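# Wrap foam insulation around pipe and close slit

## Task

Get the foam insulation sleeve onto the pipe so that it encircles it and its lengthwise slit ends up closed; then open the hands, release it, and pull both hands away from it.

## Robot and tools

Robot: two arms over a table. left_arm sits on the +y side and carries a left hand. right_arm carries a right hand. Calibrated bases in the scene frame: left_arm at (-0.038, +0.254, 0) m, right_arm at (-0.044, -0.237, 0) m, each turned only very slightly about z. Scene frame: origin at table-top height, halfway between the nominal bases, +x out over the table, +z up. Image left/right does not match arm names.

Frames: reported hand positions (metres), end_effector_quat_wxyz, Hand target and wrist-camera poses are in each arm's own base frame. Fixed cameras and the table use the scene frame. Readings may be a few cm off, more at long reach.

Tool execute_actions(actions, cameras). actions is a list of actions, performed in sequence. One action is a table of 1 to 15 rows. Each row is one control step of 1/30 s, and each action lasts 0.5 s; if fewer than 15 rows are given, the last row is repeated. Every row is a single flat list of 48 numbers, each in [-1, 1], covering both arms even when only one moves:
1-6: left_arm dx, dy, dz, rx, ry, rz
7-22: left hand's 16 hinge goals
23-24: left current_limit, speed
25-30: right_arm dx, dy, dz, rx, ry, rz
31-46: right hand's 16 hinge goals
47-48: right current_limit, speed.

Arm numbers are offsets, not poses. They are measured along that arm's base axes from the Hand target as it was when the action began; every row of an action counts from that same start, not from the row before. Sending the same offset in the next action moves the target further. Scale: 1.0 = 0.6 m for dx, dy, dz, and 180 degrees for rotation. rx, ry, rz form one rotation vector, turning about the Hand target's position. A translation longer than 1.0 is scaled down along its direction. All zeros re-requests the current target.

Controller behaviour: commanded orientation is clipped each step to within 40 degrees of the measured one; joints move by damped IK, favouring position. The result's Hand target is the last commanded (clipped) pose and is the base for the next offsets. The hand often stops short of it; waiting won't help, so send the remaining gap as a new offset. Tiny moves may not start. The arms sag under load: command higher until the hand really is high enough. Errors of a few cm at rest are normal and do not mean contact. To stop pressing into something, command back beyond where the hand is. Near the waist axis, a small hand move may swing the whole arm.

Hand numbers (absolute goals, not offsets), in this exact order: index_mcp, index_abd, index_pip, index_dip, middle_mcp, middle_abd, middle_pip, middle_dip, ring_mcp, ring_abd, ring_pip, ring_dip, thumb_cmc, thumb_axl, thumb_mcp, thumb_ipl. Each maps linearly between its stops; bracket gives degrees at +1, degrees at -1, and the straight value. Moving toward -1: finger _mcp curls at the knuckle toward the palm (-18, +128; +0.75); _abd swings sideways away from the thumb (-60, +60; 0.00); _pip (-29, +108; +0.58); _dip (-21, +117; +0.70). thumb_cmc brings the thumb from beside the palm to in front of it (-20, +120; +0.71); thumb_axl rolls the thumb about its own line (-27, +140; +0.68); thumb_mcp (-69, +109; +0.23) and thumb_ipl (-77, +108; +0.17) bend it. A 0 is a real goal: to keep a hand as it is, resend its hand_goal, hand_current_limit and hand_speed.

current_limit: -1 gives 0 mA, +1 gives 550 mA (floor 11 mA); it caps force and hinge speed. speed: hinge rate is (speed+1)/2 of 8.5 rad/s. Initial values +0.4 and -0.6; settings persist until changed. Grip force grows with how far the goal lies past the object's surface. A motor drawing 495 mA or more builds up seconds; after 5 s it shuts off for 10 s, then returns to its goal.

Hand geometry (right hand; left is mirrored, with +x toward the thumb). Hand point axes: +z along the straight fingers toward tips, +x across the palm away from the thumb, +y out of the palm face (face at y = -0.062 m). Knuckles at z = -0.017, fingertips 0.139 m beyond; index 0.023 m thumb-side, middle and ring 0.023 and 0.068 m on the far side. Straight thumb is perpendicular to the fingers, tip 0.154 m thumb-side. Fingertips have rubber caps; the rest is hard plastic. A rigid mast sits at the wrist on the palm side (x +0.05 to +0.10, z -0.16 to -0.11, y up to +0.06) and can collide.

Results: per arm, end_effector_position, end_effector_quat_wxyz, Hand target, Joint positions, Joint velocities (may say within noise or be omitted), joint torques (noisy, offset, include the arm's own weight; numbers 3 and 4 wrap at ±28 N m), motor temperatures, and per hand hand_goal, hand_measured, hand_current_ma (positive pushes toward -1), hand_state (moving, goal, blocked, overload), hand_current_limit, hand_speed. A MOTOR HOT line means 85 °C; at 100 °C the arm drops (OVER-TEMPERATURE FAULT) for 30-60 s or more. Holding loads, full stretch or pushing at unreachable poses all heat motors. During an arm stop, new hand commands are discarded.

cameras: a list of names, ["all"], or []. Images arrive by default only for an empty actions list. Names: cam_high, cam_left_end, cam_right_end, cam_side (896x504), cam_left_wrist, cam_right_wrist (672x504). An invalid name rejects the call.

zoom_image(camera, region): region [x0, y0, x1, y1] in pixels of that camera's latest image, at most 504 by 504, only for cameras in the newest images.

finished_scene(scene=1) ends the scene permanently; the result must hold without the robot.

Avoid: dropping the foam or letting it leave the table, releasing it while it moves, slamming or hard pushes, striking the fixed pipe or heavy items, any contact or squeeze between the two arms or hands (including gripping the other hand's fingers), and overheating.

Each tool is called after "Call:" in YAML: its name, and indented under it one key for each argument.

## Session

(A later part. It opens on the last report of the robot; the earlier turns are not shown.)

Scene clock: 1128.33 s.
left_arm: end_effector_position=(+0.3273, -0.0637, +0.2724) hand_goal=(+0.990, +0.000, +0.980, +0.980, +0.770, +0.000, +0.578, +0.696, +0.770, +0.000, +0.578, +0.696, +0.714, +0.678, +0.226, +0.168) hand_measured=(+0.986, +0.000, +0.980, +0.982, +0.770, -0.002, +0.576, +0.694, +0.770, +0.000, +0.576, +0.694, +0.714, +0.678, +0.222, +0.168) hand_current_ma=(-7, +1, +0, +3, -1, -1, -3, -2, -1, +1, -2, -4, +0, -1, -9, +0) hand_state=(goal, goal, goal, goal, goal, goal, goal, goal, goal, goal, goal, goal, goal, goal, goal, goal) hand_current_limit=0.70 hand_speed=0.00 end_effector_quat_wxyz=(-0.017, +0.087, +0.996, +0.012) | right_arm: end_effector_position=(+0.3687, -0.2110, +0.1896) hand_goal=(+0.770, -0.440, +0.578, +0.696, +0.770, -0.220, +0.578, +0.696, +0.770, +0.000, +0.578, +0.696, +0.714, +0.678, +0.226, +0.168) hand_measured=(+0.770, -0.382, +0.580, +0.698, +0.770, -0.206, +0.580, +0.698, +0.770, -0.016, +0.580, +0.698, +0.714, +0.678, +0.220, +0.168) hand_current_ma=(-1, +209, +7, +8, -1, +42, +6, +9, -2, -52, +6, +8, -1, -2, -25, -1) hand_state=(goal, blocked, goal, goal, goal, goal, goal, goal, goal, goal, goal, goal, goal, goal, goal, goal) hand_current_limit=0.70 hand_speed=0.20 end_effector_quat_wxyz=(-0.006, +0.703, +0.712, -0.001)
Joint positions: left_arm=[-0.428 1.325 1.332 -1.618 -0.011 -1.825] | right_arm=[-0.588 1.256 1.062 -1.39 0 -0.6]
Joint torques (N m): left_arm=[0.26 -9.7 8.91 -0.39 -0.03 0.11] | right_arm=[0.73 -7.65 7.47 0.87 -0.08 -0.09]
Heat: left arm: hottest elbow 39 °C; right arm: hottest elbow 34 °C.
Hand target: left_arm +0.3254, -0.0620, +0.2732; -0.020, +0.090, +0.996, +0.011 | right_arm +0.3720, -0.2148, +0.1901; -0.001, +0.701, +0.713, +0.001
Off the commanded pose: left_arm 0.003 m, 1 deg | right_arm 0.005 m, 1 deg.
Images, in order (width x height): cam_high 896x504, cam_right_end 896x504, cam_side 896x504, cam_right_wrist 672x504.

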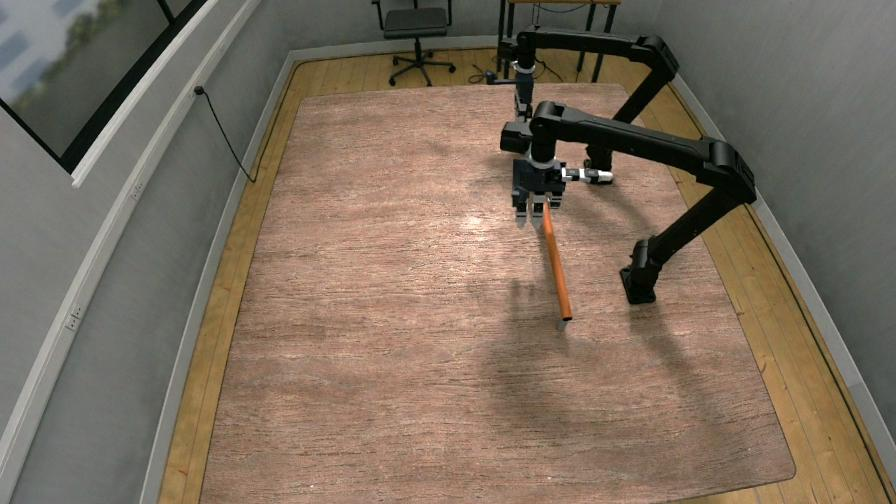

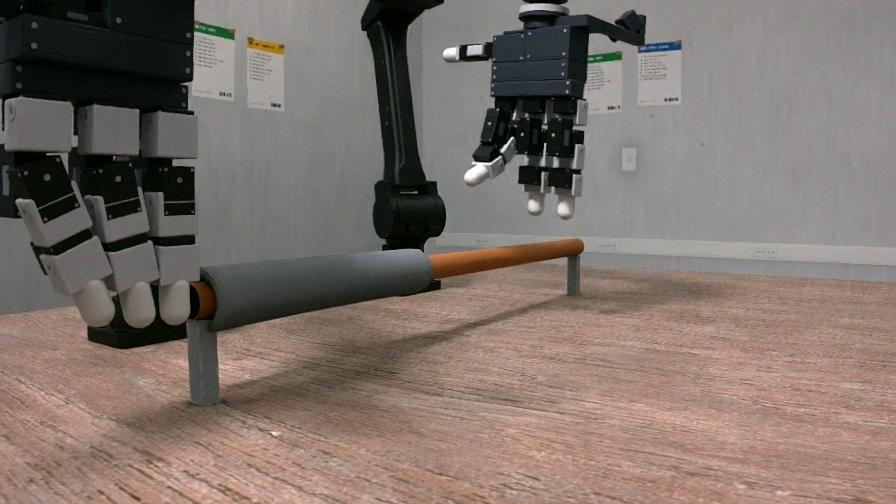

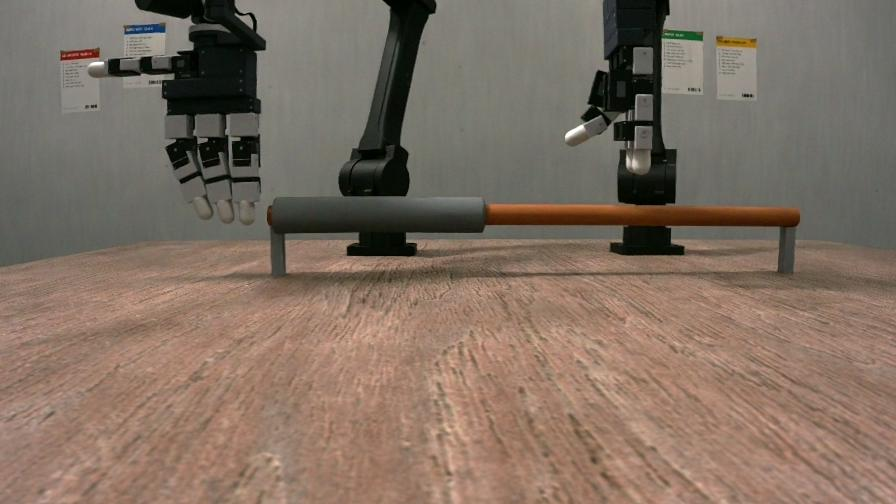

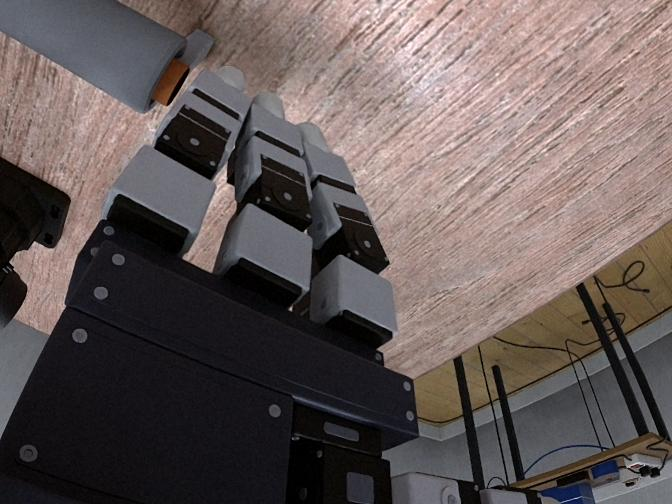

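Call:
execute_actions:
  actions:
    - [[0,0,0,0,0,0,0.99,0,0.98,0.98,0.77,0,0.577,0.696,0.77,0,0.577,0.696,0.714,0.678,0.226,0.168,0.7,0,0.012,0.0,0.0,0,0,0.0,0.77,-0.42,0.577,0.696,0.77,-0.22,0.577,0.696,0.77,0,0.577,0.696,0.714,0.678,0.226,0.168,0.7,0.2]]
    - [[0,0,0,0,0,0,0.99,0,0.98,0.98,0.77,0,0.577,0.696,0.77,0,0.577,0.696,0.714,0.678,0.226,0.168,0.7,0,0.0,0.012,0.0,0,0,0.0,0.77,-0.42,0.577,0.696,0.77,-0.22,0.577,0.696,0.77,0,0.577,0.696,0.714,0.678,0.226,0.168,0.7,0.2]]
  cameras: ["cam_side", "cam_right_end", "cam_right_wrist"]

Call:
zoom_image:
  camera: "cam_right_end"
  region: [120, 200, 280, 340]

Call:
zoom_image:
  camera: "cam_right_wrist"
  region: [100, 0, 400, 225]

Scene clock: 1129.90 s.
left_arm: end_effector_position=(+0.3273, -0.0637, +0.2724) hand_goal=(+0.990, +0.000, +0.980, +0.980, +0.770, +0.000, +0.578, +0.696, +0.770, +0.000, +0.578, +0.696, +0.714, +0.678, +0.226, +0.168) hand_measured=(+0.986, +0.000, +0.980, +0.982, +0.770, -0.002, +0.576, +0.694, +0.770, +0.000, +0.576, +0.694, +0.714, +0.678, +0.222, +0.168) hand_current_ma=(-7, +1, +0, +3, -1, -1, -3, -2, -1, +1, -2, -4, +0, -1, -9, +0) hand_state=(goal, goal, goal, goal, goal, goal, goal, goal, goal, goal, goal, goal, goal, goal, goal, goal) hand_current_limit=0.70 hand_speed=0.00 end_effector_quat_wxyz=(-0.017, +0.087, +0.996, +0.012) | right_arm: end_effector_position=(+0.3727, -0.2066, +0.1870) hand_goal=(+0.770, -0.420, +0.578, +0.696, +0.770, -0.220, +0.578, +0.696, +0.770, +0.000, +0.578, +0.696, +0.714, +0.678, +0.226, +0.168) hand_measured=(+0.770, -0.382, +0.580, +0.698, +0.770, -0.206, +0.580, +0.698, +0.770, -0.016, +0.580, +0.698, +0.714, +0.678, +0.220, +0.168) hand_current_ma=(-1, +130, +7, +8, -1, +42, +6, +9, -2, -52, +6, +8, -1, -2, -25, -1) hand_state=(goal, blocked, goal, goal, goal, goal, goal, goal, goal, goal, goal, goal, goal, goal, goal, goal) hand_current_limit=0.70 hand_speed=0.20 end_effector_quat_wxyz=(-0.008, +0.700, +0.714, -0.001)
Joint positions: left_arm=[-0.428 1.325 1.332 -1.618 -0.011 -1.825] | right_arm=[-0.572 1.263 1.062 -1.387 -0.001 -0.591]
Joint torques (N m): left_arm=[0.21 -9.76 8.88 -0.4 -0.02 0.12] | right_arm=[1.79 -7.59 7.98 0.7 -0.06 0.05]
Heat: left arm: hottest elbow 39 °C; right arm: hottest elbow 35 °C.
Hand target: left_arm +0.3254, -0.0620, +0.2732; -0.020, +0.090, +0.996, +0.011 | right_arm +0.3792, -0.2076, +0.1901; -0.001, +0.701, +0.713, +0.001
Off the commanded pose: left_arm 0.003 m, 1 deg | right_arm 0.007 m, 1 deg.
Images, in order (width x height): cam_right_end 896x504, cam_side 896x504, cam_right_wrist 672x504.

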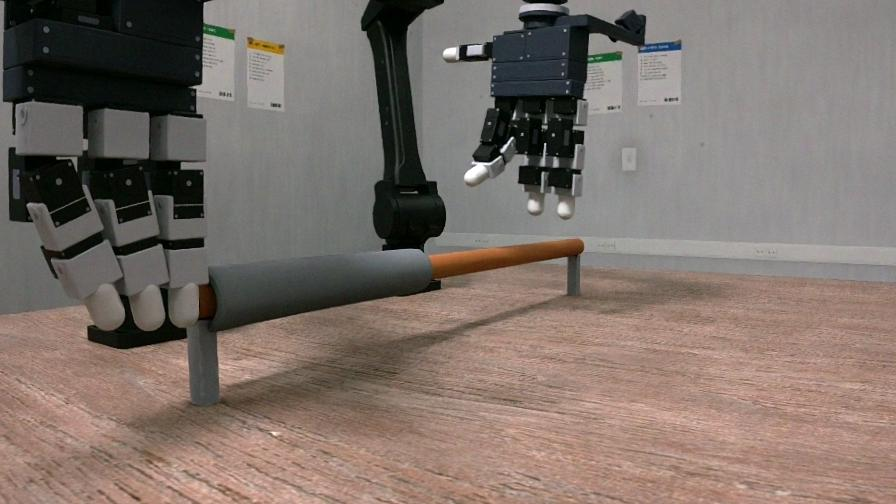

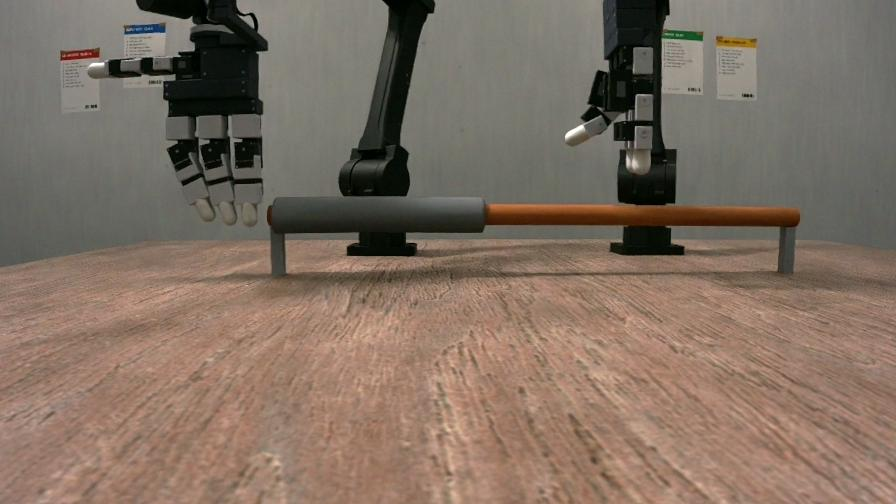

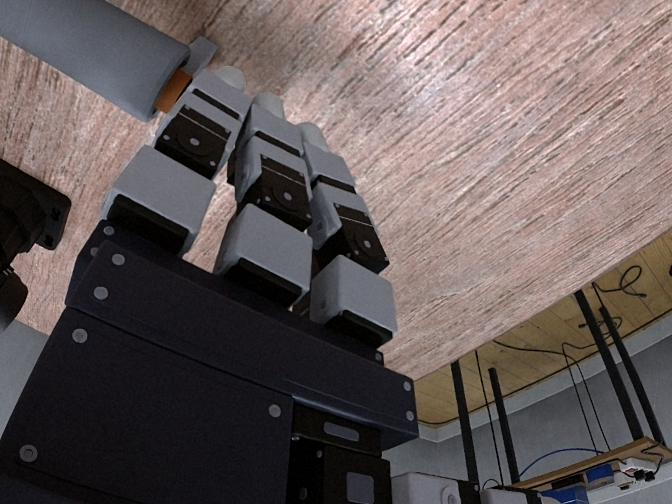

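Scaled by 3.150 from the camera's 896x504 image, which has a finer 1280x720 frame.

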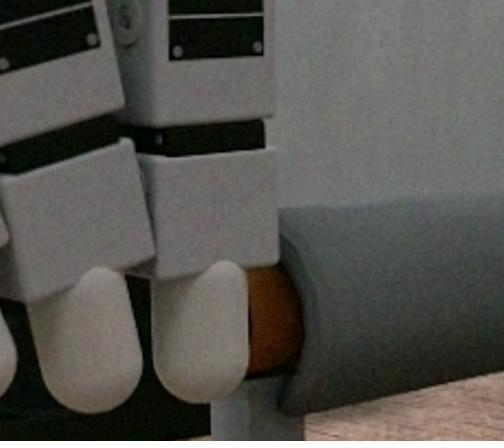

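Scaled by 1.680 from the camera's 672x504 image, which has a finer 960x720 frame.

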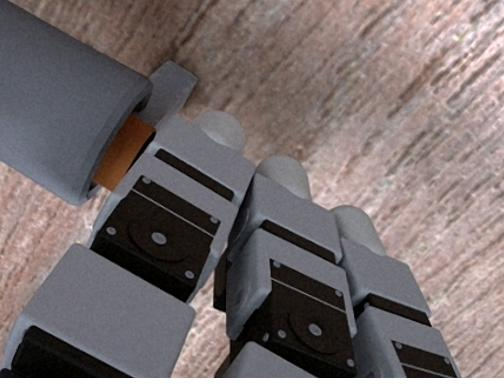

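Call:
execute_actions:
  actions:
    - [[0,0,0,0,0,0,0.99,0,0.98,0.98,0.77,0,0.577,0.696,0.77,0,0.577,0.696,0.714,0.678,0.226,0.168,0.7,0,0.0,0.012,0.0,0,0,0.0,0.77,-0.42,0.577,0.696,0.77,-0.22,0.577,0.696,0.77,0,0.577,0.696,0.714,0.678,0.226,0.168,0.7,0.2],[0,0,0,0,0,0,0.99,0,0.98,0.98,0.77,0,0.577,0.696,0.77,0,0.577,0.696,0.714,0.678,0.226,0.168,0.7,0,0.0,0.025,0.0,0,0,0.0,0.77,-0.42,0.577,0.696,0.77,-0.22,0.577,0.696,0.77,0,0.577,0.696,0.714,0.678,0.226,0.168,0.7,0.2]]
  cameras: ["cam_side", "cam_right_end"]

Call:
zoom_image:
  camera: "cam_side"
  region: [200, 150, 500, 290]

Scene clock: 1130.93 s.
left_arm: end_effector_position=(+0.3273, -0.0637, +0.2724) hand_goal=(+0.990, +0.000, +0.980, +0.980, +0.770, +0.000, +0.578, +0.696, +0.770, +0.000, +0.578, +0.696, +0.714, +0.678, +0.226, +0.168) hand_measured=(+0.986, +0.000, +0.980, +0.982, +0.770, -0.002, +0.576, +0.694, +0.770, +0.000, +0.576, +0.694, +0.714, +0.678, +0.222, +0.168) hand_current_ma=(-7, +1, +0, +3, -1, -1, -3, -2, -1, +1, -2, -4, +0, -1, -9, +0) hand_state=(goal, goal, goal, goal, goal, goal, goal, goal, goal, goal, goal, goal, goal, goal, goal, goal) hand_current_limit=0.70 hand_speed=0.00 end_effector_quat_wxyz=(-0.017, +0.087, +0.996, +0.012) | right_arm: end_effector_position=(+0.3774, -0.1936, +0.1832) hand_goal=(+0.770, -0.420, +0.578, +0.696, +0.770, -0.220, +0.578, +0.696, +0.770, +0.000, +0.578, +0.696, +0.714, +0.678, +0.226, +0.168) hand_measured=(+0.770, -0.382, +0.580, +0.698, +0.770, -0.206, +0.580, +0.698, +0.770, -0.016, +0.580, +0.698, +0.714, +0.678, +0.220, +0.168) hand_current_ma=(-1, +130, +7, +8, -1, +42, +6, +9, -2, -52, +6, +8, -1, -2, -25, -1) hand_state=(goal, blocked, goal, goal, goal, goal, goal, goal, goal, goal, goal, goal, goal, goal, goal, goal) hand_current_limit=0.70 hand_speed=0.20 end_effector_quat_wxyz=(-0.012, +0.700, +0.714, -0.002)
Joint positions: left_arm=[-0.428 1.325 1.332 -1.618 -0.011 -1.825] | right_arm=[-0.534 1.263 1.054 -1.387 -0.002 -0.554]
Joint torques (N m): left_arm=[0.32 -10.11 8.92 -0.5 -0.03 0.1] | right_arm=[1.79 -9 7.09 0.64 -0.01 0.03]
Heat: left arm: hottest elbow 39 °C; right arm: hottest elbow 35 °C.
Hand target: left_arm +0.3254, -0.0620, +0.2732; -0.020, +0.090, +0.996, +0.011 | right_arm +0.3792, -0.1925, +0.1901; -0.001, +0.701, +0.713, +0.001
Off the commanded pose: left_arm 0.003 m, 1 deg | right_arm 0.007 m, 1 deg.
Images, in order (width x height): cam_right_end 896x504, cam_side 896x504.

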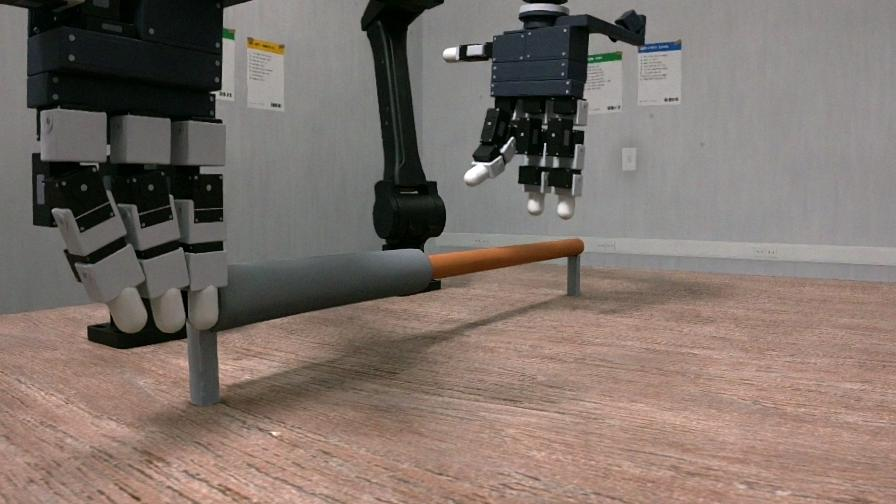

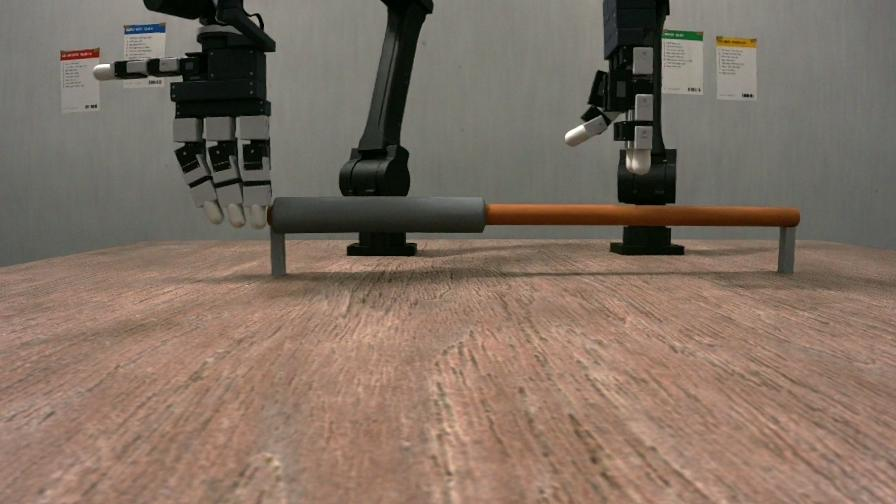

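Scaled by 1.680 from the camera's 896x504 image, which has a finer 1280x720 frame.

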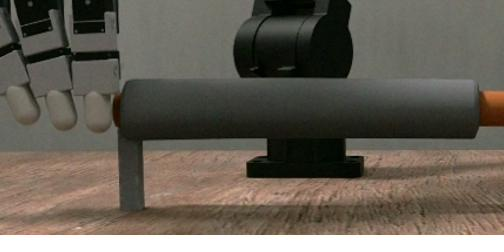

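Call:
execute_actions:
  actions:
    - [[0,0,0,0,0,0,0.99,0,0.98,0.98,0.77,0,0.577,0.696,0.77,0,0.577,0.696,0.714,0.678,0.226,0.168,0.7,0,-0.005,0.012,0.0,0,0,0.0,0.77,-0.42,0.577,0.696,0.77,-0.22,0.577,0.696,0.77,-0.03,0.577,0.696,0.714,0.678,0.226,0.168,0.7,0.2],[0,0,0,0,0,0,0.99,0,0.98,0.98,0.77,0,0.577,0.696,0.77,0,0.577,0.696,0.714,0.678,0.226,0.168,0.7,0,-0.005,0.025,0.0,0,0,0.0,0.77,-0.42,0.577,0.696,0.77,-0.22,0.577,0.696,0.77,-0.03,0.577,0.696,0.714,0.678,0.226,0.168,0.7,0.2]]
  cameras: ["cam_side", "cam_right_end"]

Call:
zoom_image:
  camera: "cam_side"
  region: [200, 150, 500, 290]

Call:
zoom_image:
  camera: "cam_right_end"
  region: [120, 200, 280, 340]

Scene clock: 1132.00 s.
left_arm: end_effector_position=(+0.3273, -0.0637, +0.2724) hand_goal=(+0.990, +0.000, +0.980, +0.980, +0.770, +0.000, +0.578, +0.696, +0.770, +0.000, +0.578, +0.696, +0.714, +0.678, +0.226, +0.168) hand_measured=(+0.986, +0.000, +0.980, +0.982, +0.770, -0.002, +0.576, +0.694, +0.770, +0.000, +0.576, +0.694, +0.714, +0.678, +0.222, +0.168) hand_current_ma=(-7, +1, +0, +3, -1, -1, -3, -2, -1, +1, -2, -4, +0, -1, -9, +0) hand_state=(goal, goal, goal, goal, goal, goal, goal, goal, goal, goal, goal, goal, goal, goal, goal, goal) hand_current_limit=0.70 hand_speed=0.00 end_effector_quat_wxyz=(-0.017, +0.087, +0.996, +0.012) | right_arm: end_effector_position=(+0.3756, -0.1795, +0.1842) hand_goal=(+0.770, -0.420, +0.578, +0.696, +0.770, -0.220, +0.578, +0.696, +0.770, -0.030, +0.578, +0.696, +0.714, +0.678, +0.226, +0.168) hand_measured=(+0.770, -0.390, +0.580, +0.698, +0.770, -0.218, +0.580, +0.698, +0.770, -0.032, +0.580, +0.698, +0.714, +0.678, +0.220, +0.168) hand_current_ma=(-1, +100, +7, +8, -1, +4, +5, +8, -3, -4, +4, +6, -1, -2, -25, -1) hand_state=(goal, blocked, goal, goal, goal, goal, goal, goal, goal, goal, goal, goal, goal, goal, goal, goal) hand_current_limit=0.70 hand_speed=0.20 end_effector_quat_wxyz=(-0.010, +0.700, +0.714, -0.002)
Joint positions: left_arm=[-0.428 1.325 1.332 -1.618 -0.011 -1.825] | right_arm=[-0.5 1.236 1.032 -1.387 -0.002 -0.52]
Joint torques (N m): left_arm=[0.38 -9.88 8.92 -0.47 -0.01 0.11] | right_arm=[1.67 -8.7 7.09 0.54 0.01 0.05]
Heat: left arm: hottest elbow 39 °C; right arm: hottest elbow 35 °C.
Hand target: left_arm +0.3254, -0.0620, +0.2732; -0.020, +0.090, +0.996, +0.011 | right_arm +0.3763, -0.1775, +0.1903; -0.001, +0.701, +0.713, +0.001
Off the commanded pose: left_arm 0.003 m, 1 deg | right_arm 0.006 m, 1 deg.
Images, in order (width x height): cam_right_end 896x504, cam_side 896x504.

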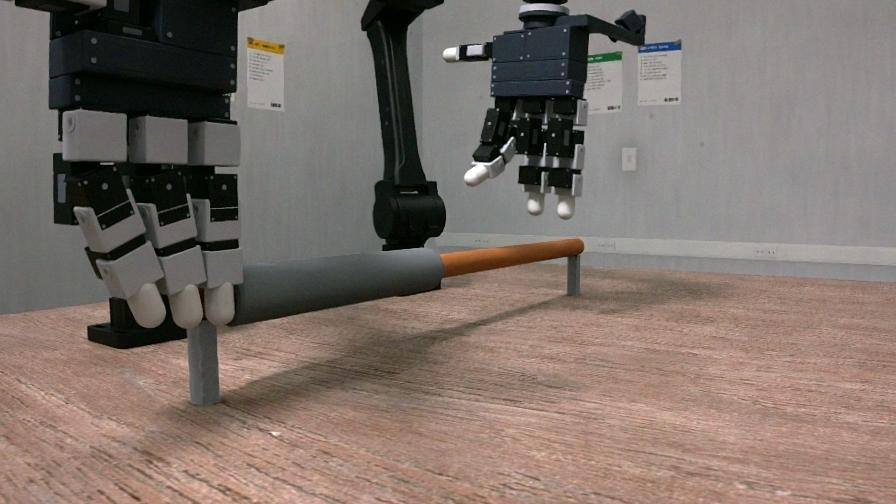

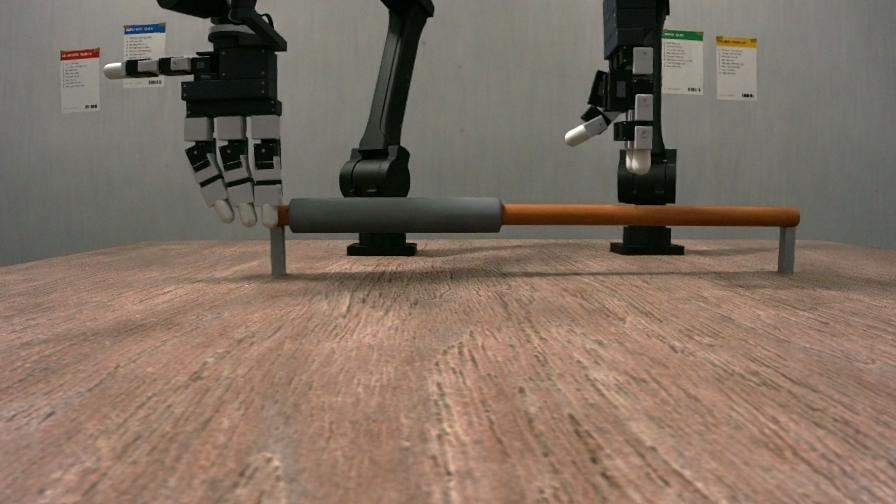

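Scaled by 1.680 from the camera's 896x504 image, which has a finer 1280x720 frame.

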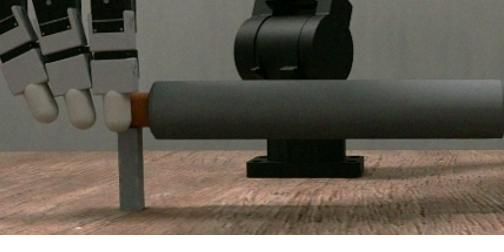

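Scaled by 3.150 from the camera's 896x504 image, which has a finer 1280x720 frame.

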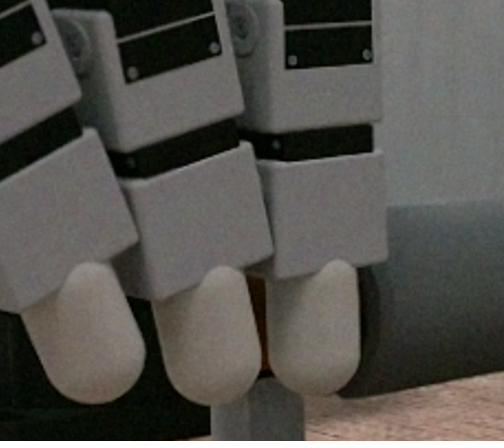

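Call:
execute_actions:
  actions:
    - [[0,0,0,0,0,0,0.99,0,0.98,0.98,0.77,0,0.577,0.696,0.77,0,0.577,0.696,0.714,0.678,0.226,0.168,0.7,0,0.0,0.015,0.0,0,0,0.0,0.77,-0.42,0.577,0.696,0.77,-0.22,0.577,0.696,0.77,-0.03,0.577,0.696,0.714,0.678,0.226,0.168,0.7,0.2],[0,0,0,0,0,0,0.99,0,0.98,0.98,0.77,0,0.577,0.696,0.77,0,0.577,0.696,0.714,0.678,0.226,0.168,0.7,0,-0.002,0.03,0.0,0,0,0.0,0.77,-0.42,0.577,0.696,0.77,-0.22,0.577,0.696,0.77,-0.03,0.577,0.696,0.714,0.678,0.226,0.168,0.7,0.2]]
    - [[0,0,0,0,0,0,0.99,0,0.98,0.98,0.77,0,0.577,0.696,0.77,0,0.577,0.696,0.714,0.678,0.226,0.168,0.7,0,0.0,0.015,0.0,0,0,0.0,0.77,-0.42,0.577,0.696,0.77,-0.22,0.577,0.696,0.77,-0.03,0.577,0.696,0.714,0.678,0.226,0.168,0.7,0.2],[0,0,0,0,0,0,0.99,0,0.98,0.98,0.77,0,0.577,0.696,0.77,0,0.577,0.696,0.714,0.678,0.226,0.168,0.7,0,0,0.03,0.0,0,0,0.0,0.77,-0.42,0.577,0.696,0.77,-0.22,0.577,0.696,0.77,-0.03,0.577,0.696,0.714,0.678,0.226,0.168,0.7,0.2]]
  cameras: ["cam_side", "cam_right_end"]

Call:
zoom_image:
  camera: "cam_side"
  region: [200, 150, 500, 290]

Scene clock: 1133.67 s.
left_arm: end_effector_position=(+0.3273, -0.0637, +0.2724) hand_goal=(+0.990, +0.000, +0.980, +0.980, +0.770, +0.000, +0.578, +0.696, +0.770, +0.000, +0.578, +0.696, +0.714, +0.678, +0.226, +0.168) hand_measured=(+0.986, +0.000, +0.980, +0.982, +0.770, -0.002, +0.576, +0.694, +0.770, +0.000, +0.576, +0.694, +0.714, +0.678, +0.222, +0.168) hand_current_ma=(-7, +1, +0, +3, -1, -1, -3, -2, -1, +1, -2, -4, +0, -1, -9, +0) hand_state=(goal, goal, goal, goal, goal, goal, goal, goal, goal, goal, goal, goal, goal, goal, goal, goal) hand_current_limit=0.70 hand_speed=0.00 end_effector_quat_wxyz=(-0.017, +0.087, +0.996, +0.012) | right_arm: end_effector_position=(+0.3768, -0.1441, +0.1852) hand_goal=(+0.770, -0.420, +0.578, +0.696, +0.770, -0.220, +0.578, +0.696, +0.770, -0.030, +0.578, +0.696, +0.714, +0.678, +0.226, +0.168) hand_measured=(+0.770, -0.390, +0.580, +0.698, +0.770, -0.218, +0.580, +0.698, +0.770, -0.032, +0.580, +0.698, +0.714, +0.678, +0.220, +0.168) hand_current_ma=(-1, +100, +7, +8, -1, +4, +5, +8, -3, -4, +4, +6, -1, -2, -25, -1) hand_state=(goal, blocked, goal, goal, goal, goal, goal, goal, goal, goal, goal, goal, goal, goal, goal, goal) hand_current_limit=0.70 hand_speed=0.20 end_effector_quat_wxyz=(-0.005, +0.700, +0.714, +0.000)
Joint positions: left_arm=[-0.428 1.325 1.332 -1.618 -0.011 -1.825] | right_arm=[-0.4 1.19 0.996 -1.387 -0.003 -0.42]
Joint torques (N m): left_arm=[0.5 -9.76 8.91 -0.42 -0.03 0.11] | right_arm=[1.67 -8 6.98 0.1 0.01 0.06]
Heat: left arm: hottest elbow 38 °C; right arm: hottest elbow 35 °C.
Hand target: left_arm +0.3254, -0.0620, +0.2732; -0.020, +0.090, +0.996, +0.011 | right_arm +0.3751, -0.1415, +0.1903; -0.001, +0.701, +0.713, +0.001
Off the commanded pose: left_arm 0.003 m, 1 deg | right_arm 0.006 m, 1 deg.
Images, in order (width x height): cam_right_end 896x504, cam_side 896x504.

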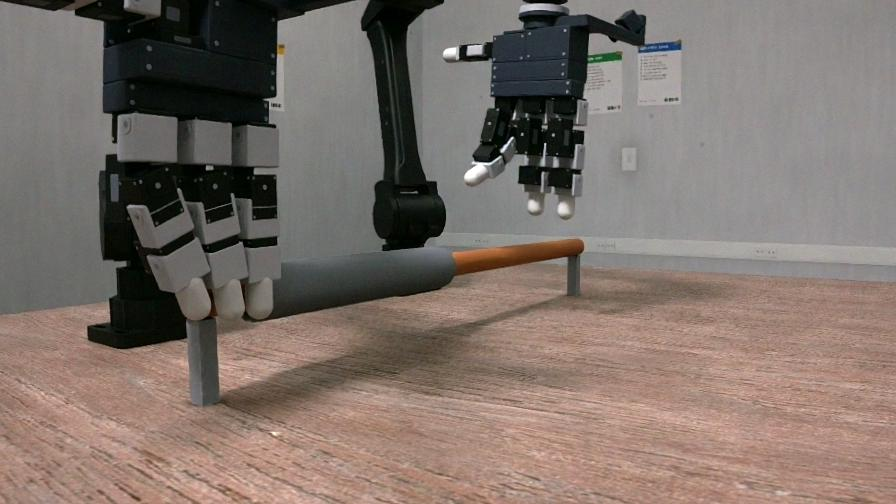

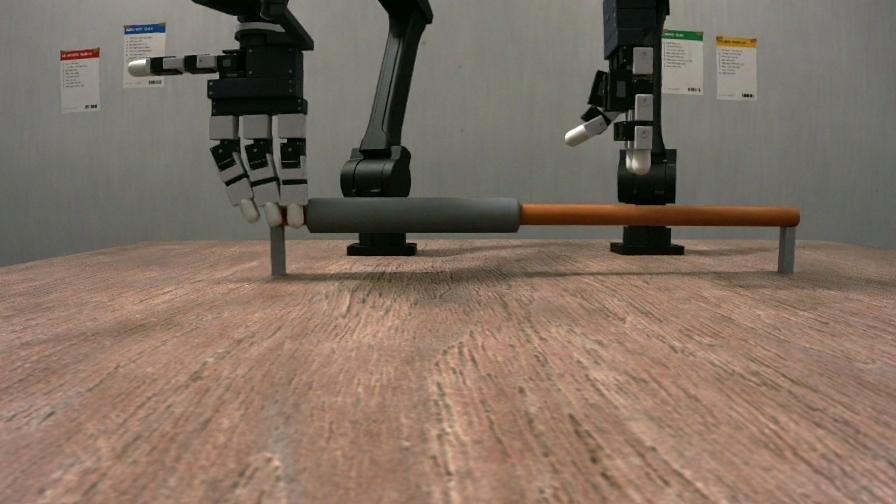

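Scaled by 1.680 from the camera's 896x504 image, which has a finer 1280x720 frame.

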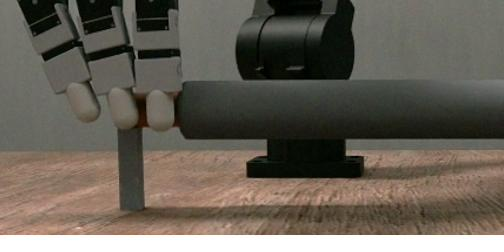

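Call:
execute_actions:
  actions:
    - [[0,0,0,0,0,0,0.99,0,0.98,0.98,0.77,0,0.577,0.696,0.77,0,0.577,0.696,0.714,0.678,0.226,0.168,0.7,0,0.0,-0.015,0.02,0,0,0.0,0.77,-0.42,0.577,0.696,0.77,-0.22,0.577,0.696,0.77,-0.03,0.577,0.696,0.714,0.678,0.226,0.168,0.7,0.2],[0,0,0,0,0,0,0.99,0,0.98,0.98,0.77,0,0.577,0.696,0.77,0,0.577,0.696,0.714,0.678,0.226,0.168,0.7,0,0.01,-0.02,0.1,0,0,0.0,0.77,-0.42,0.577,0.696,0.77,-0.22,0.577,0.696,0.77,-0.03,0.577,0.696,0.714,0.678,0.226,0.168,0.7,0.2]]
    - [[0,0.03,0.01,0,0,0,0.99,0,0.98,0.98,0.77,0,0.577,0.696,0.77,0,0.577,0.696,0.714,0.678,0.226,0.168,0.7,0,0.0,-0.05,0.08,0,0,0.0,0.77,0,0.577,0.696,0.77,0,0.577,0.696,0.77,0,0.577,0.696,0.714,0.678,0.226,0.168,0.7,0.2],[0,0.08,0.03,0,0,0,0.99,0,0.98,0.98,0.77,0,0.577,0.696,0.77,0,0.577,0.696,0.714,0.678,0.226,0.168,0.7,0,0.0,-0.15,0.12,0,0,0.0,0.77,0,0.577,0.696,0.77,0,0.577,0.696,0.77,0,0.577,0.696,0.714,0.678,0.226,0.168,0.7,0.2]]
  cameras: ["all"]

Call:
zoom_image:
  camera: "cam_left_end"
  region: [480, 180, 640, 300]

Call:
zoom_image:
  camera: "cam_right_end"
  region: [170, 220, 330, 340]

Call:
zoom_image:
  camera: "cam_side"
  region: [260, 150, 560, 290]

Scene clock: 1135.67 s.
left_arm: end_effector_position=(+0.3260, -0.0157, +0.2870) hand_goal=(+0.990, +0.000, +0.980, +0.980, +0.770, +0.000, +0.578, +0.696, +0.770, +0.000, +0.578, +0.696, +0.714, +0.678, +0.226, +0.168) hand_measured=(+0.986, +0.000, +0.980, +0.982, +0.770, -0.002, +0.576, +0.694, +0.770, +0.000, +0.576, +0.694, +0.714, +0.678, +0.222, +0.168) hand_current_ma=(-7, +1, +0, +3, -1, -1, -3, -2, -1, +1, -2, -4, +0, -1, -9, +0) hand_state=(goal, goal, goal, goal, goal, goal, goal, goal, goal, goal, goal, goal, goal, goal, goal, goal) hand_current_limit=0.70 hand_speed=0.00 end_effector_quat_wxyz=(-0.022, +0.087, +0.996, +0.013) | right_arm: end_effector_position=(+0.3731, -0.2405, +0.3041) hand_goal=(+0.770, +0.000, +0.578, +0.696, +0.770, +0.000, +0.578, +0.696, +0.770, +0.000, +0.578, +0.696, +0.714, +0.678, +0.226, +0.168) hand_measured=(+0.770, -0.002, +0.578, +0.698, +0.766, -0.002, +0.574, +0.694, +0.766, -0.002, +0.574, +0.694, +0.714, +0.678, +0.220, +0.168) hand_current_ma=(-2, -5, +2, +6, -14, -6, -10, -5, -15, -6, -10, -4, -1, -2, -25, -1) hand_state=(goal, goal, goal, goal, goal, goal, goal, goal, goal, goal, goal, goal, goal, goal, goal, goal) hand_current_limit=0.70 hand_speed=0.20 end_effector_quat_wxyz=(-0.009, +0.706, +0.708, -0.001)
Joint positions: left_arm=[-0.307 1.284 1.332 -1.668 -0.016 -1.703] | right_arm=[-0.647 1.3 1.404 -1.693 0 -0.65]
Joint torques (N m): left_arm=[0.32 -9.64 9.52 -0.42 -0.07 0.16] | right_arm=[1.61 -8.29 11.07 0.05 -0.09 -0.09]
Heat: left arm: hottest elbow 38 °C; right arm: hottest elbow 35 °C.
Hand target: left_arm +0.3254, -0.0142, +0.2912; -0.020, +0.090, +0.996, +0.011 | right_arm +0.3810, -0.2435, +0.3221; -0.001, +0.701, +0.713, +0.001
Off the commanded pose: left_arm 0.005 m, 0 deg | right_arm 0.020 m, 1 deg.
joint sent to its limit (right arm) — joint 4 (wrist pitch), lower limit. The joint targets still meet the commanded pose.

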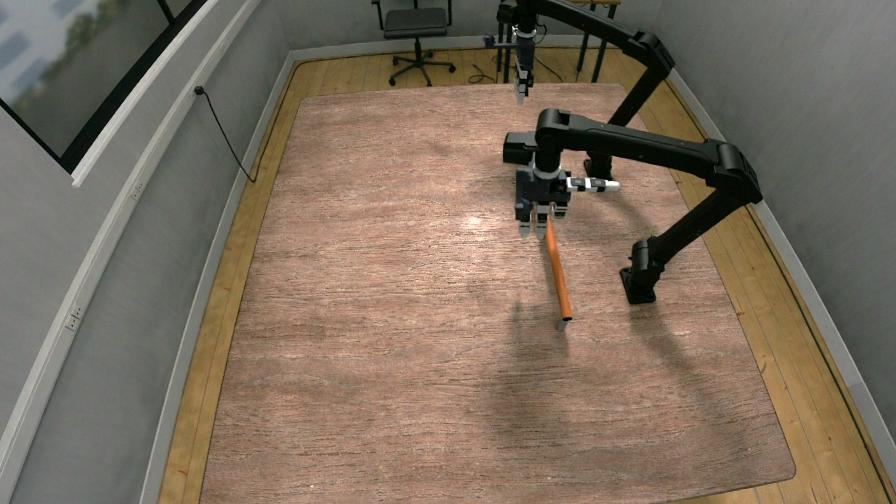

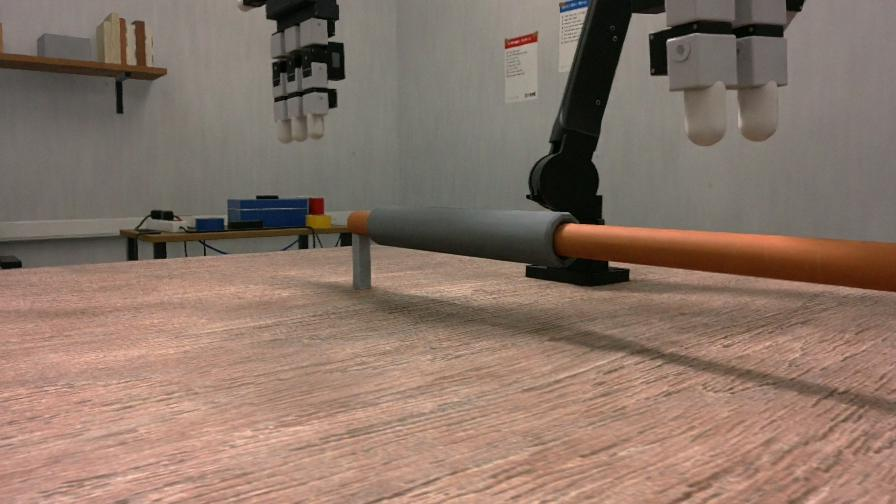

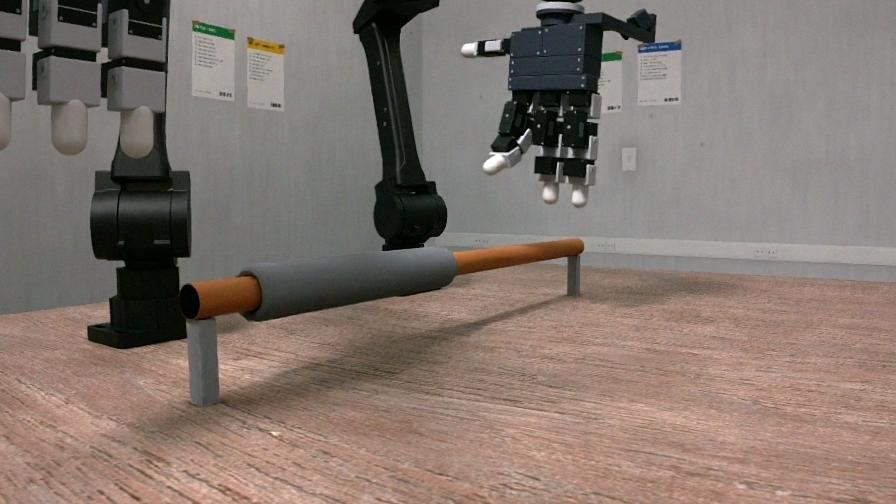

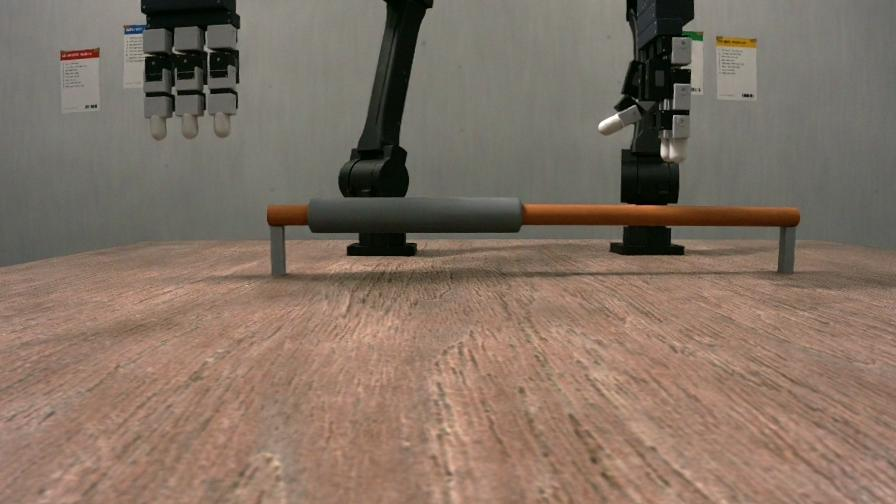

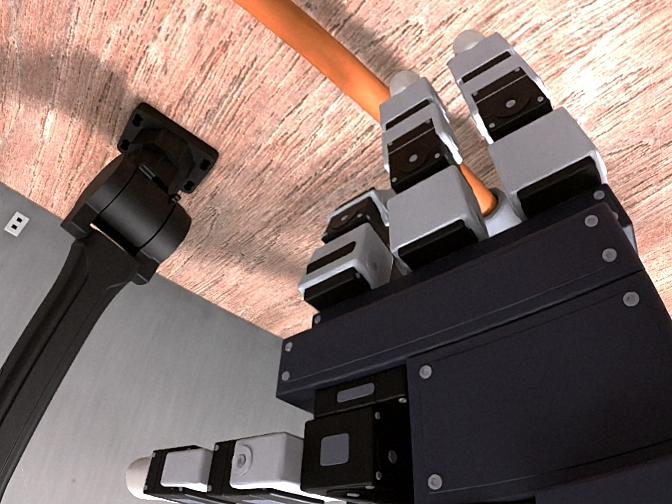

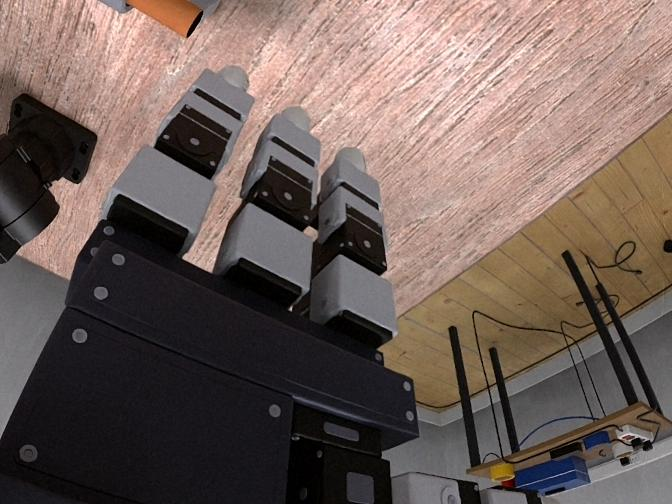

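Scaled by 3.150 from the camera's 896x504 image, which has a finer 1280x720 frame.

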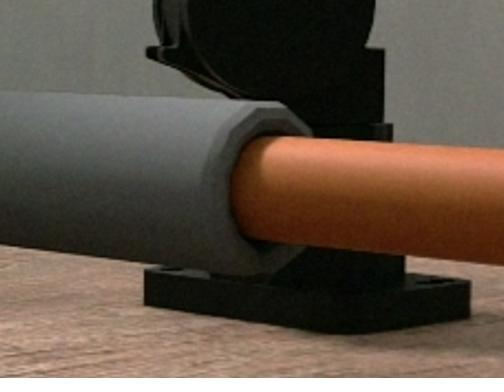

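Scaled by 3.150 from the camera's 896x504 image, which has a finer 1280x720 frame.

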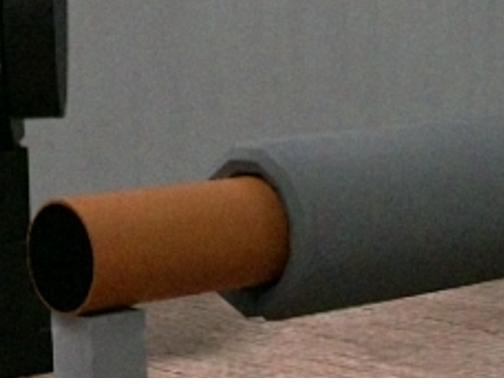

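Scaled by 1.680 from the camera's 896x504 image, which has a finer 1280x720 frame.

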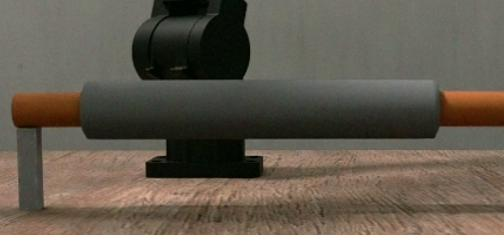

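Call:
zoom_image:
  camera: "cam_right_end"
  region: [230, 260, 280, 330]

Call:
zoom_image:
  camera: "cam_left_end"
  region: [530, 200, 600, 280]

Scaled by 7.200 from the camera's 896x504 image, which has a finer 1280x720 frame.

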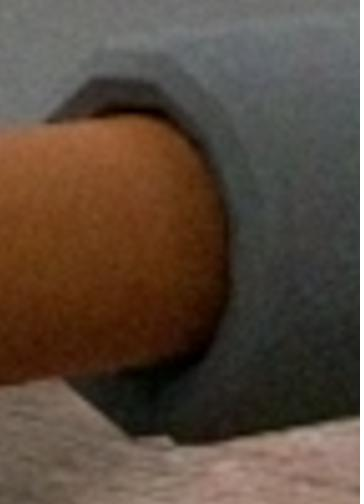

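Scaled by 6.300 from the camera's 896x504 image, which has a finer 1280x720 frame.

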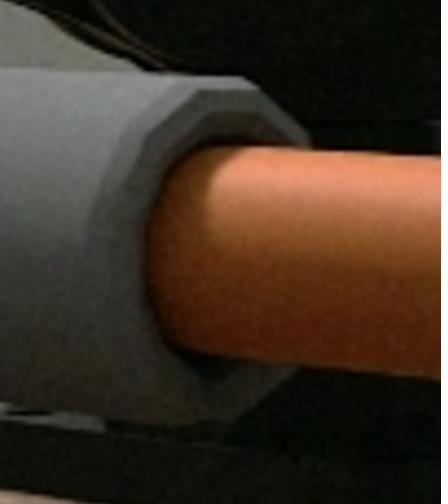

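Call:
execute_actions:
  actions:
    - [[0,0.03,0.02,0,0,0,0.9,0,0.8,0.8,0.77,0,0.577,0.696,0.77,0,0.577,0.696,0.714,0.678,0.226,0.168,0.4,-0.2,-0.03,-0.02,0.0,0,0,0.0,0.77,0,0.577,0.696,0.77,0,0.577,0.696,0.77,0,0.577,0.696,0.714,0.678,0.226,0.168,0.4,-0.2],[-0.02,0.08,0.04,0,0,0,0.77,0,0.577,0.696,0.77,0,0.577,0.696,0.77,0,0.577,0.696,0.714,0.678,0.226,0.168,0.4,-0.2,-0.1,-0.05,0.0,0,0,0.0,0.77,0,0.577,0.696,0.77,0,0.577,0.696,0.77,0,0.577,0.696,0.714,0.678,0.226,0.168,0.4,-0.2]]
  cameras: ["cam_side", "cam_right_end", "cam_left_end", "cam_high"]

Scene clock: 1137.10 s.
left_arm: end_effector_position=(+0.3141, +0.0316, +0.3166) hand_goal=(+0.770, +0.000, +0.578, +0.696, +0.770, +0.000, +0.578, +0.696, +0.770, +0.000, +0.578, +0.696, +0.714, +0.678, +0.226, +0.168) hand_measured=(+0.770, +0.000, +0.580, +0.698, +0.770, -0.002, +0.576, +0.694, +0.770, +0.000, +0.576, +0.694, +0.714, +0.678, +0.222, +0.168) hand_current_ma=(+0, +1, +3, +4, -1, -1, -3, -2, -1, +1, -2, -4, +0, -1, -9, +0) hand_state=(goal, goal, goal, goal, goal, goal, goal, goal, goal, goal, goal, goal, goal, goal, goal, goal) hand_current_limit=0.40 hand_speed=-0.20 end_effector_quat_wxyz=(+0.024, +0.087, +0.996, +0.016) | right_arm: end_effector_position=(+0.3246, -0.2769, +0.3188) hand_goal=(+0.770, +0.000, +0.578, +0.696, +0.770, +0.000, +0.578, +0.696, +0.770, +0.000, +0.578, +0.696, +0.714, +0.678, +0.226, +0.168) hand_measured=(+0.768, -0.002, +0.578, +0.698, +0.768, -0.002, +0.576, +0.694, +0.768, -0.002, +0.576, +0.694, +0.714, +0.678, +0.220, +0.168) hand_current_ma=(-3, -5, +2, +6, -9, -6, -9, -5, -10, -6, -9, -4, -1, -2, -25, -1) hand_state=(goal, goal, goal, goal, goal, goal, goal, goal, goal, goal, goal, goal, goal, goal, goal, goal) hand_current_limit=0.40 hand_speed=-0.20 end_effector_quat_wxyz=(+0.009, +0.704, +0.711, +0.000)
Joint positions: left_arm=[-0.19 1.173 1.32 -1.673 -0.036 -1.586] | right_arm=[-0.816 1.251 1.391 -1.693 -0.001 -0.826]
Joint torques (N m): left_arm=[0.56 -6.95 8.95 -0.21 -0.18 0.11] | right_arm=[0.97 -8.82 7.24 0.13 -0.1 -0.15]
Heat: left arm: hottest elbow 38 °C; right arm: hottest elbow 35 °C.
Hand target: left_arm +0.3133, +0.0339, +0.3152; -0.020, +0.090, +0.996, +0.011 | right_arm +0.3211, -0.2735, +0.3222; -0.001, +0.701, +0.713, +0.001
Off the commanded pose: left_arm 0.003 m, 5 deg | right_arm 0.006 m, 1 deg.
joint sent to its limit (left arm) — joint 4 (wrist pitch), lower limit. The joint targets are off in orientation, not in position.
joint sent to its limit (right arm) — joint 4 (wrist pitch), lower limit. The joint targets still meet the commanded pose.
Images, in order (width x height): cam_high 896x504, cam_left_end 896x504, cam_right_end 896x504, cam_side 896x504.

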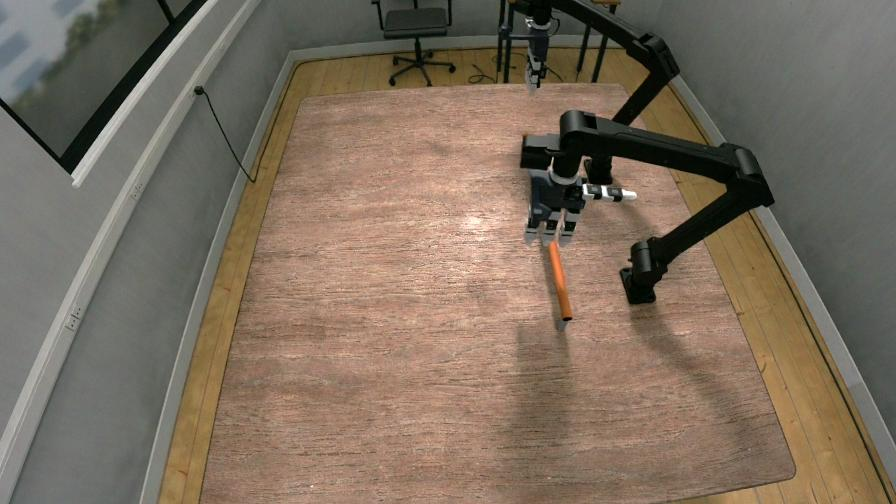

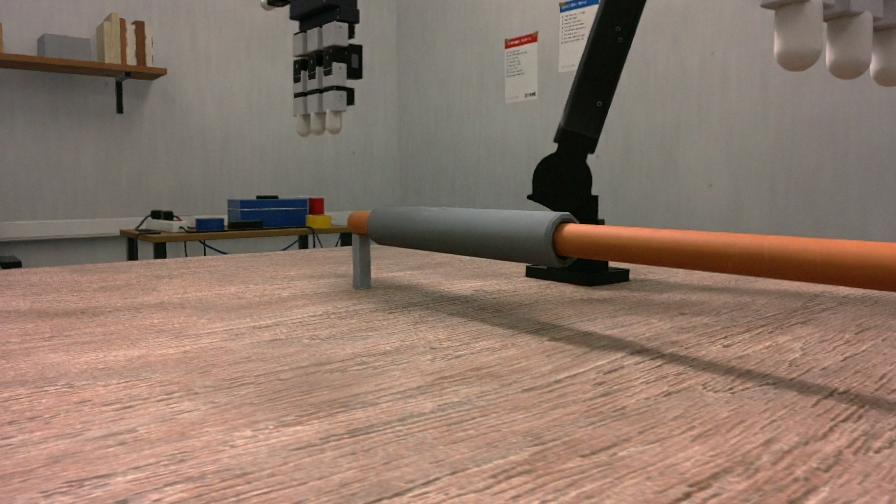

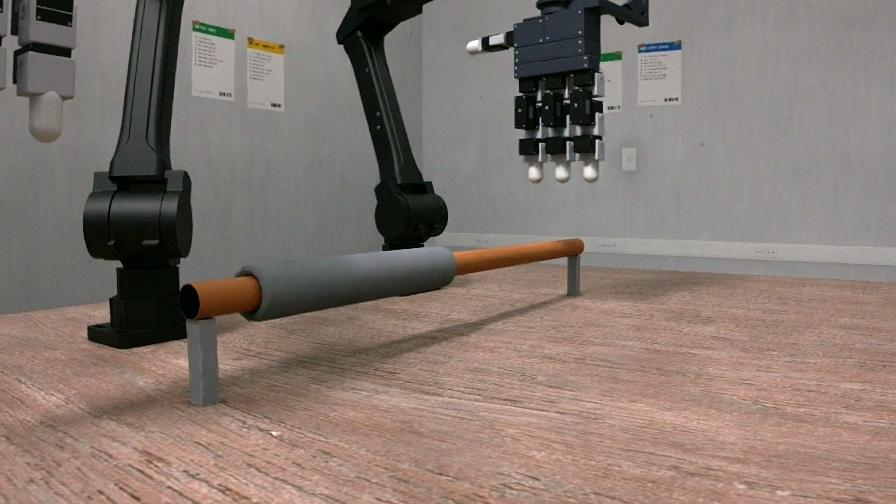

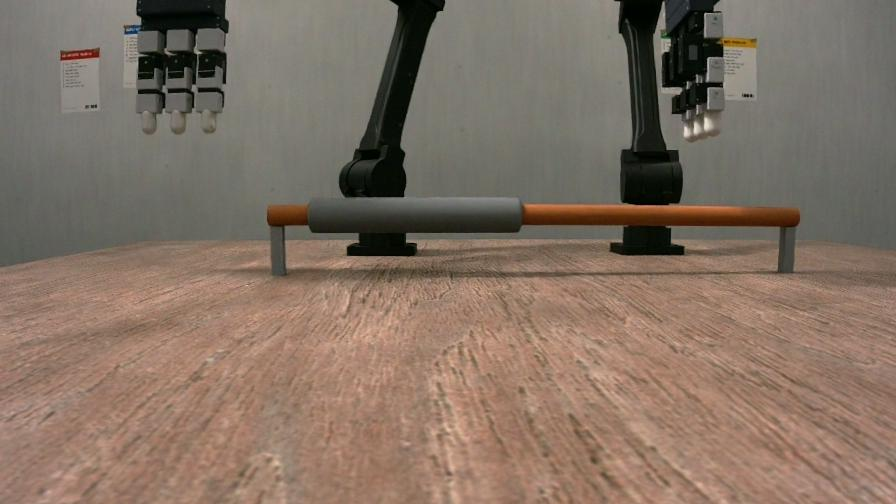

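Call:
finished_scene:

The scene is finished: the task was done.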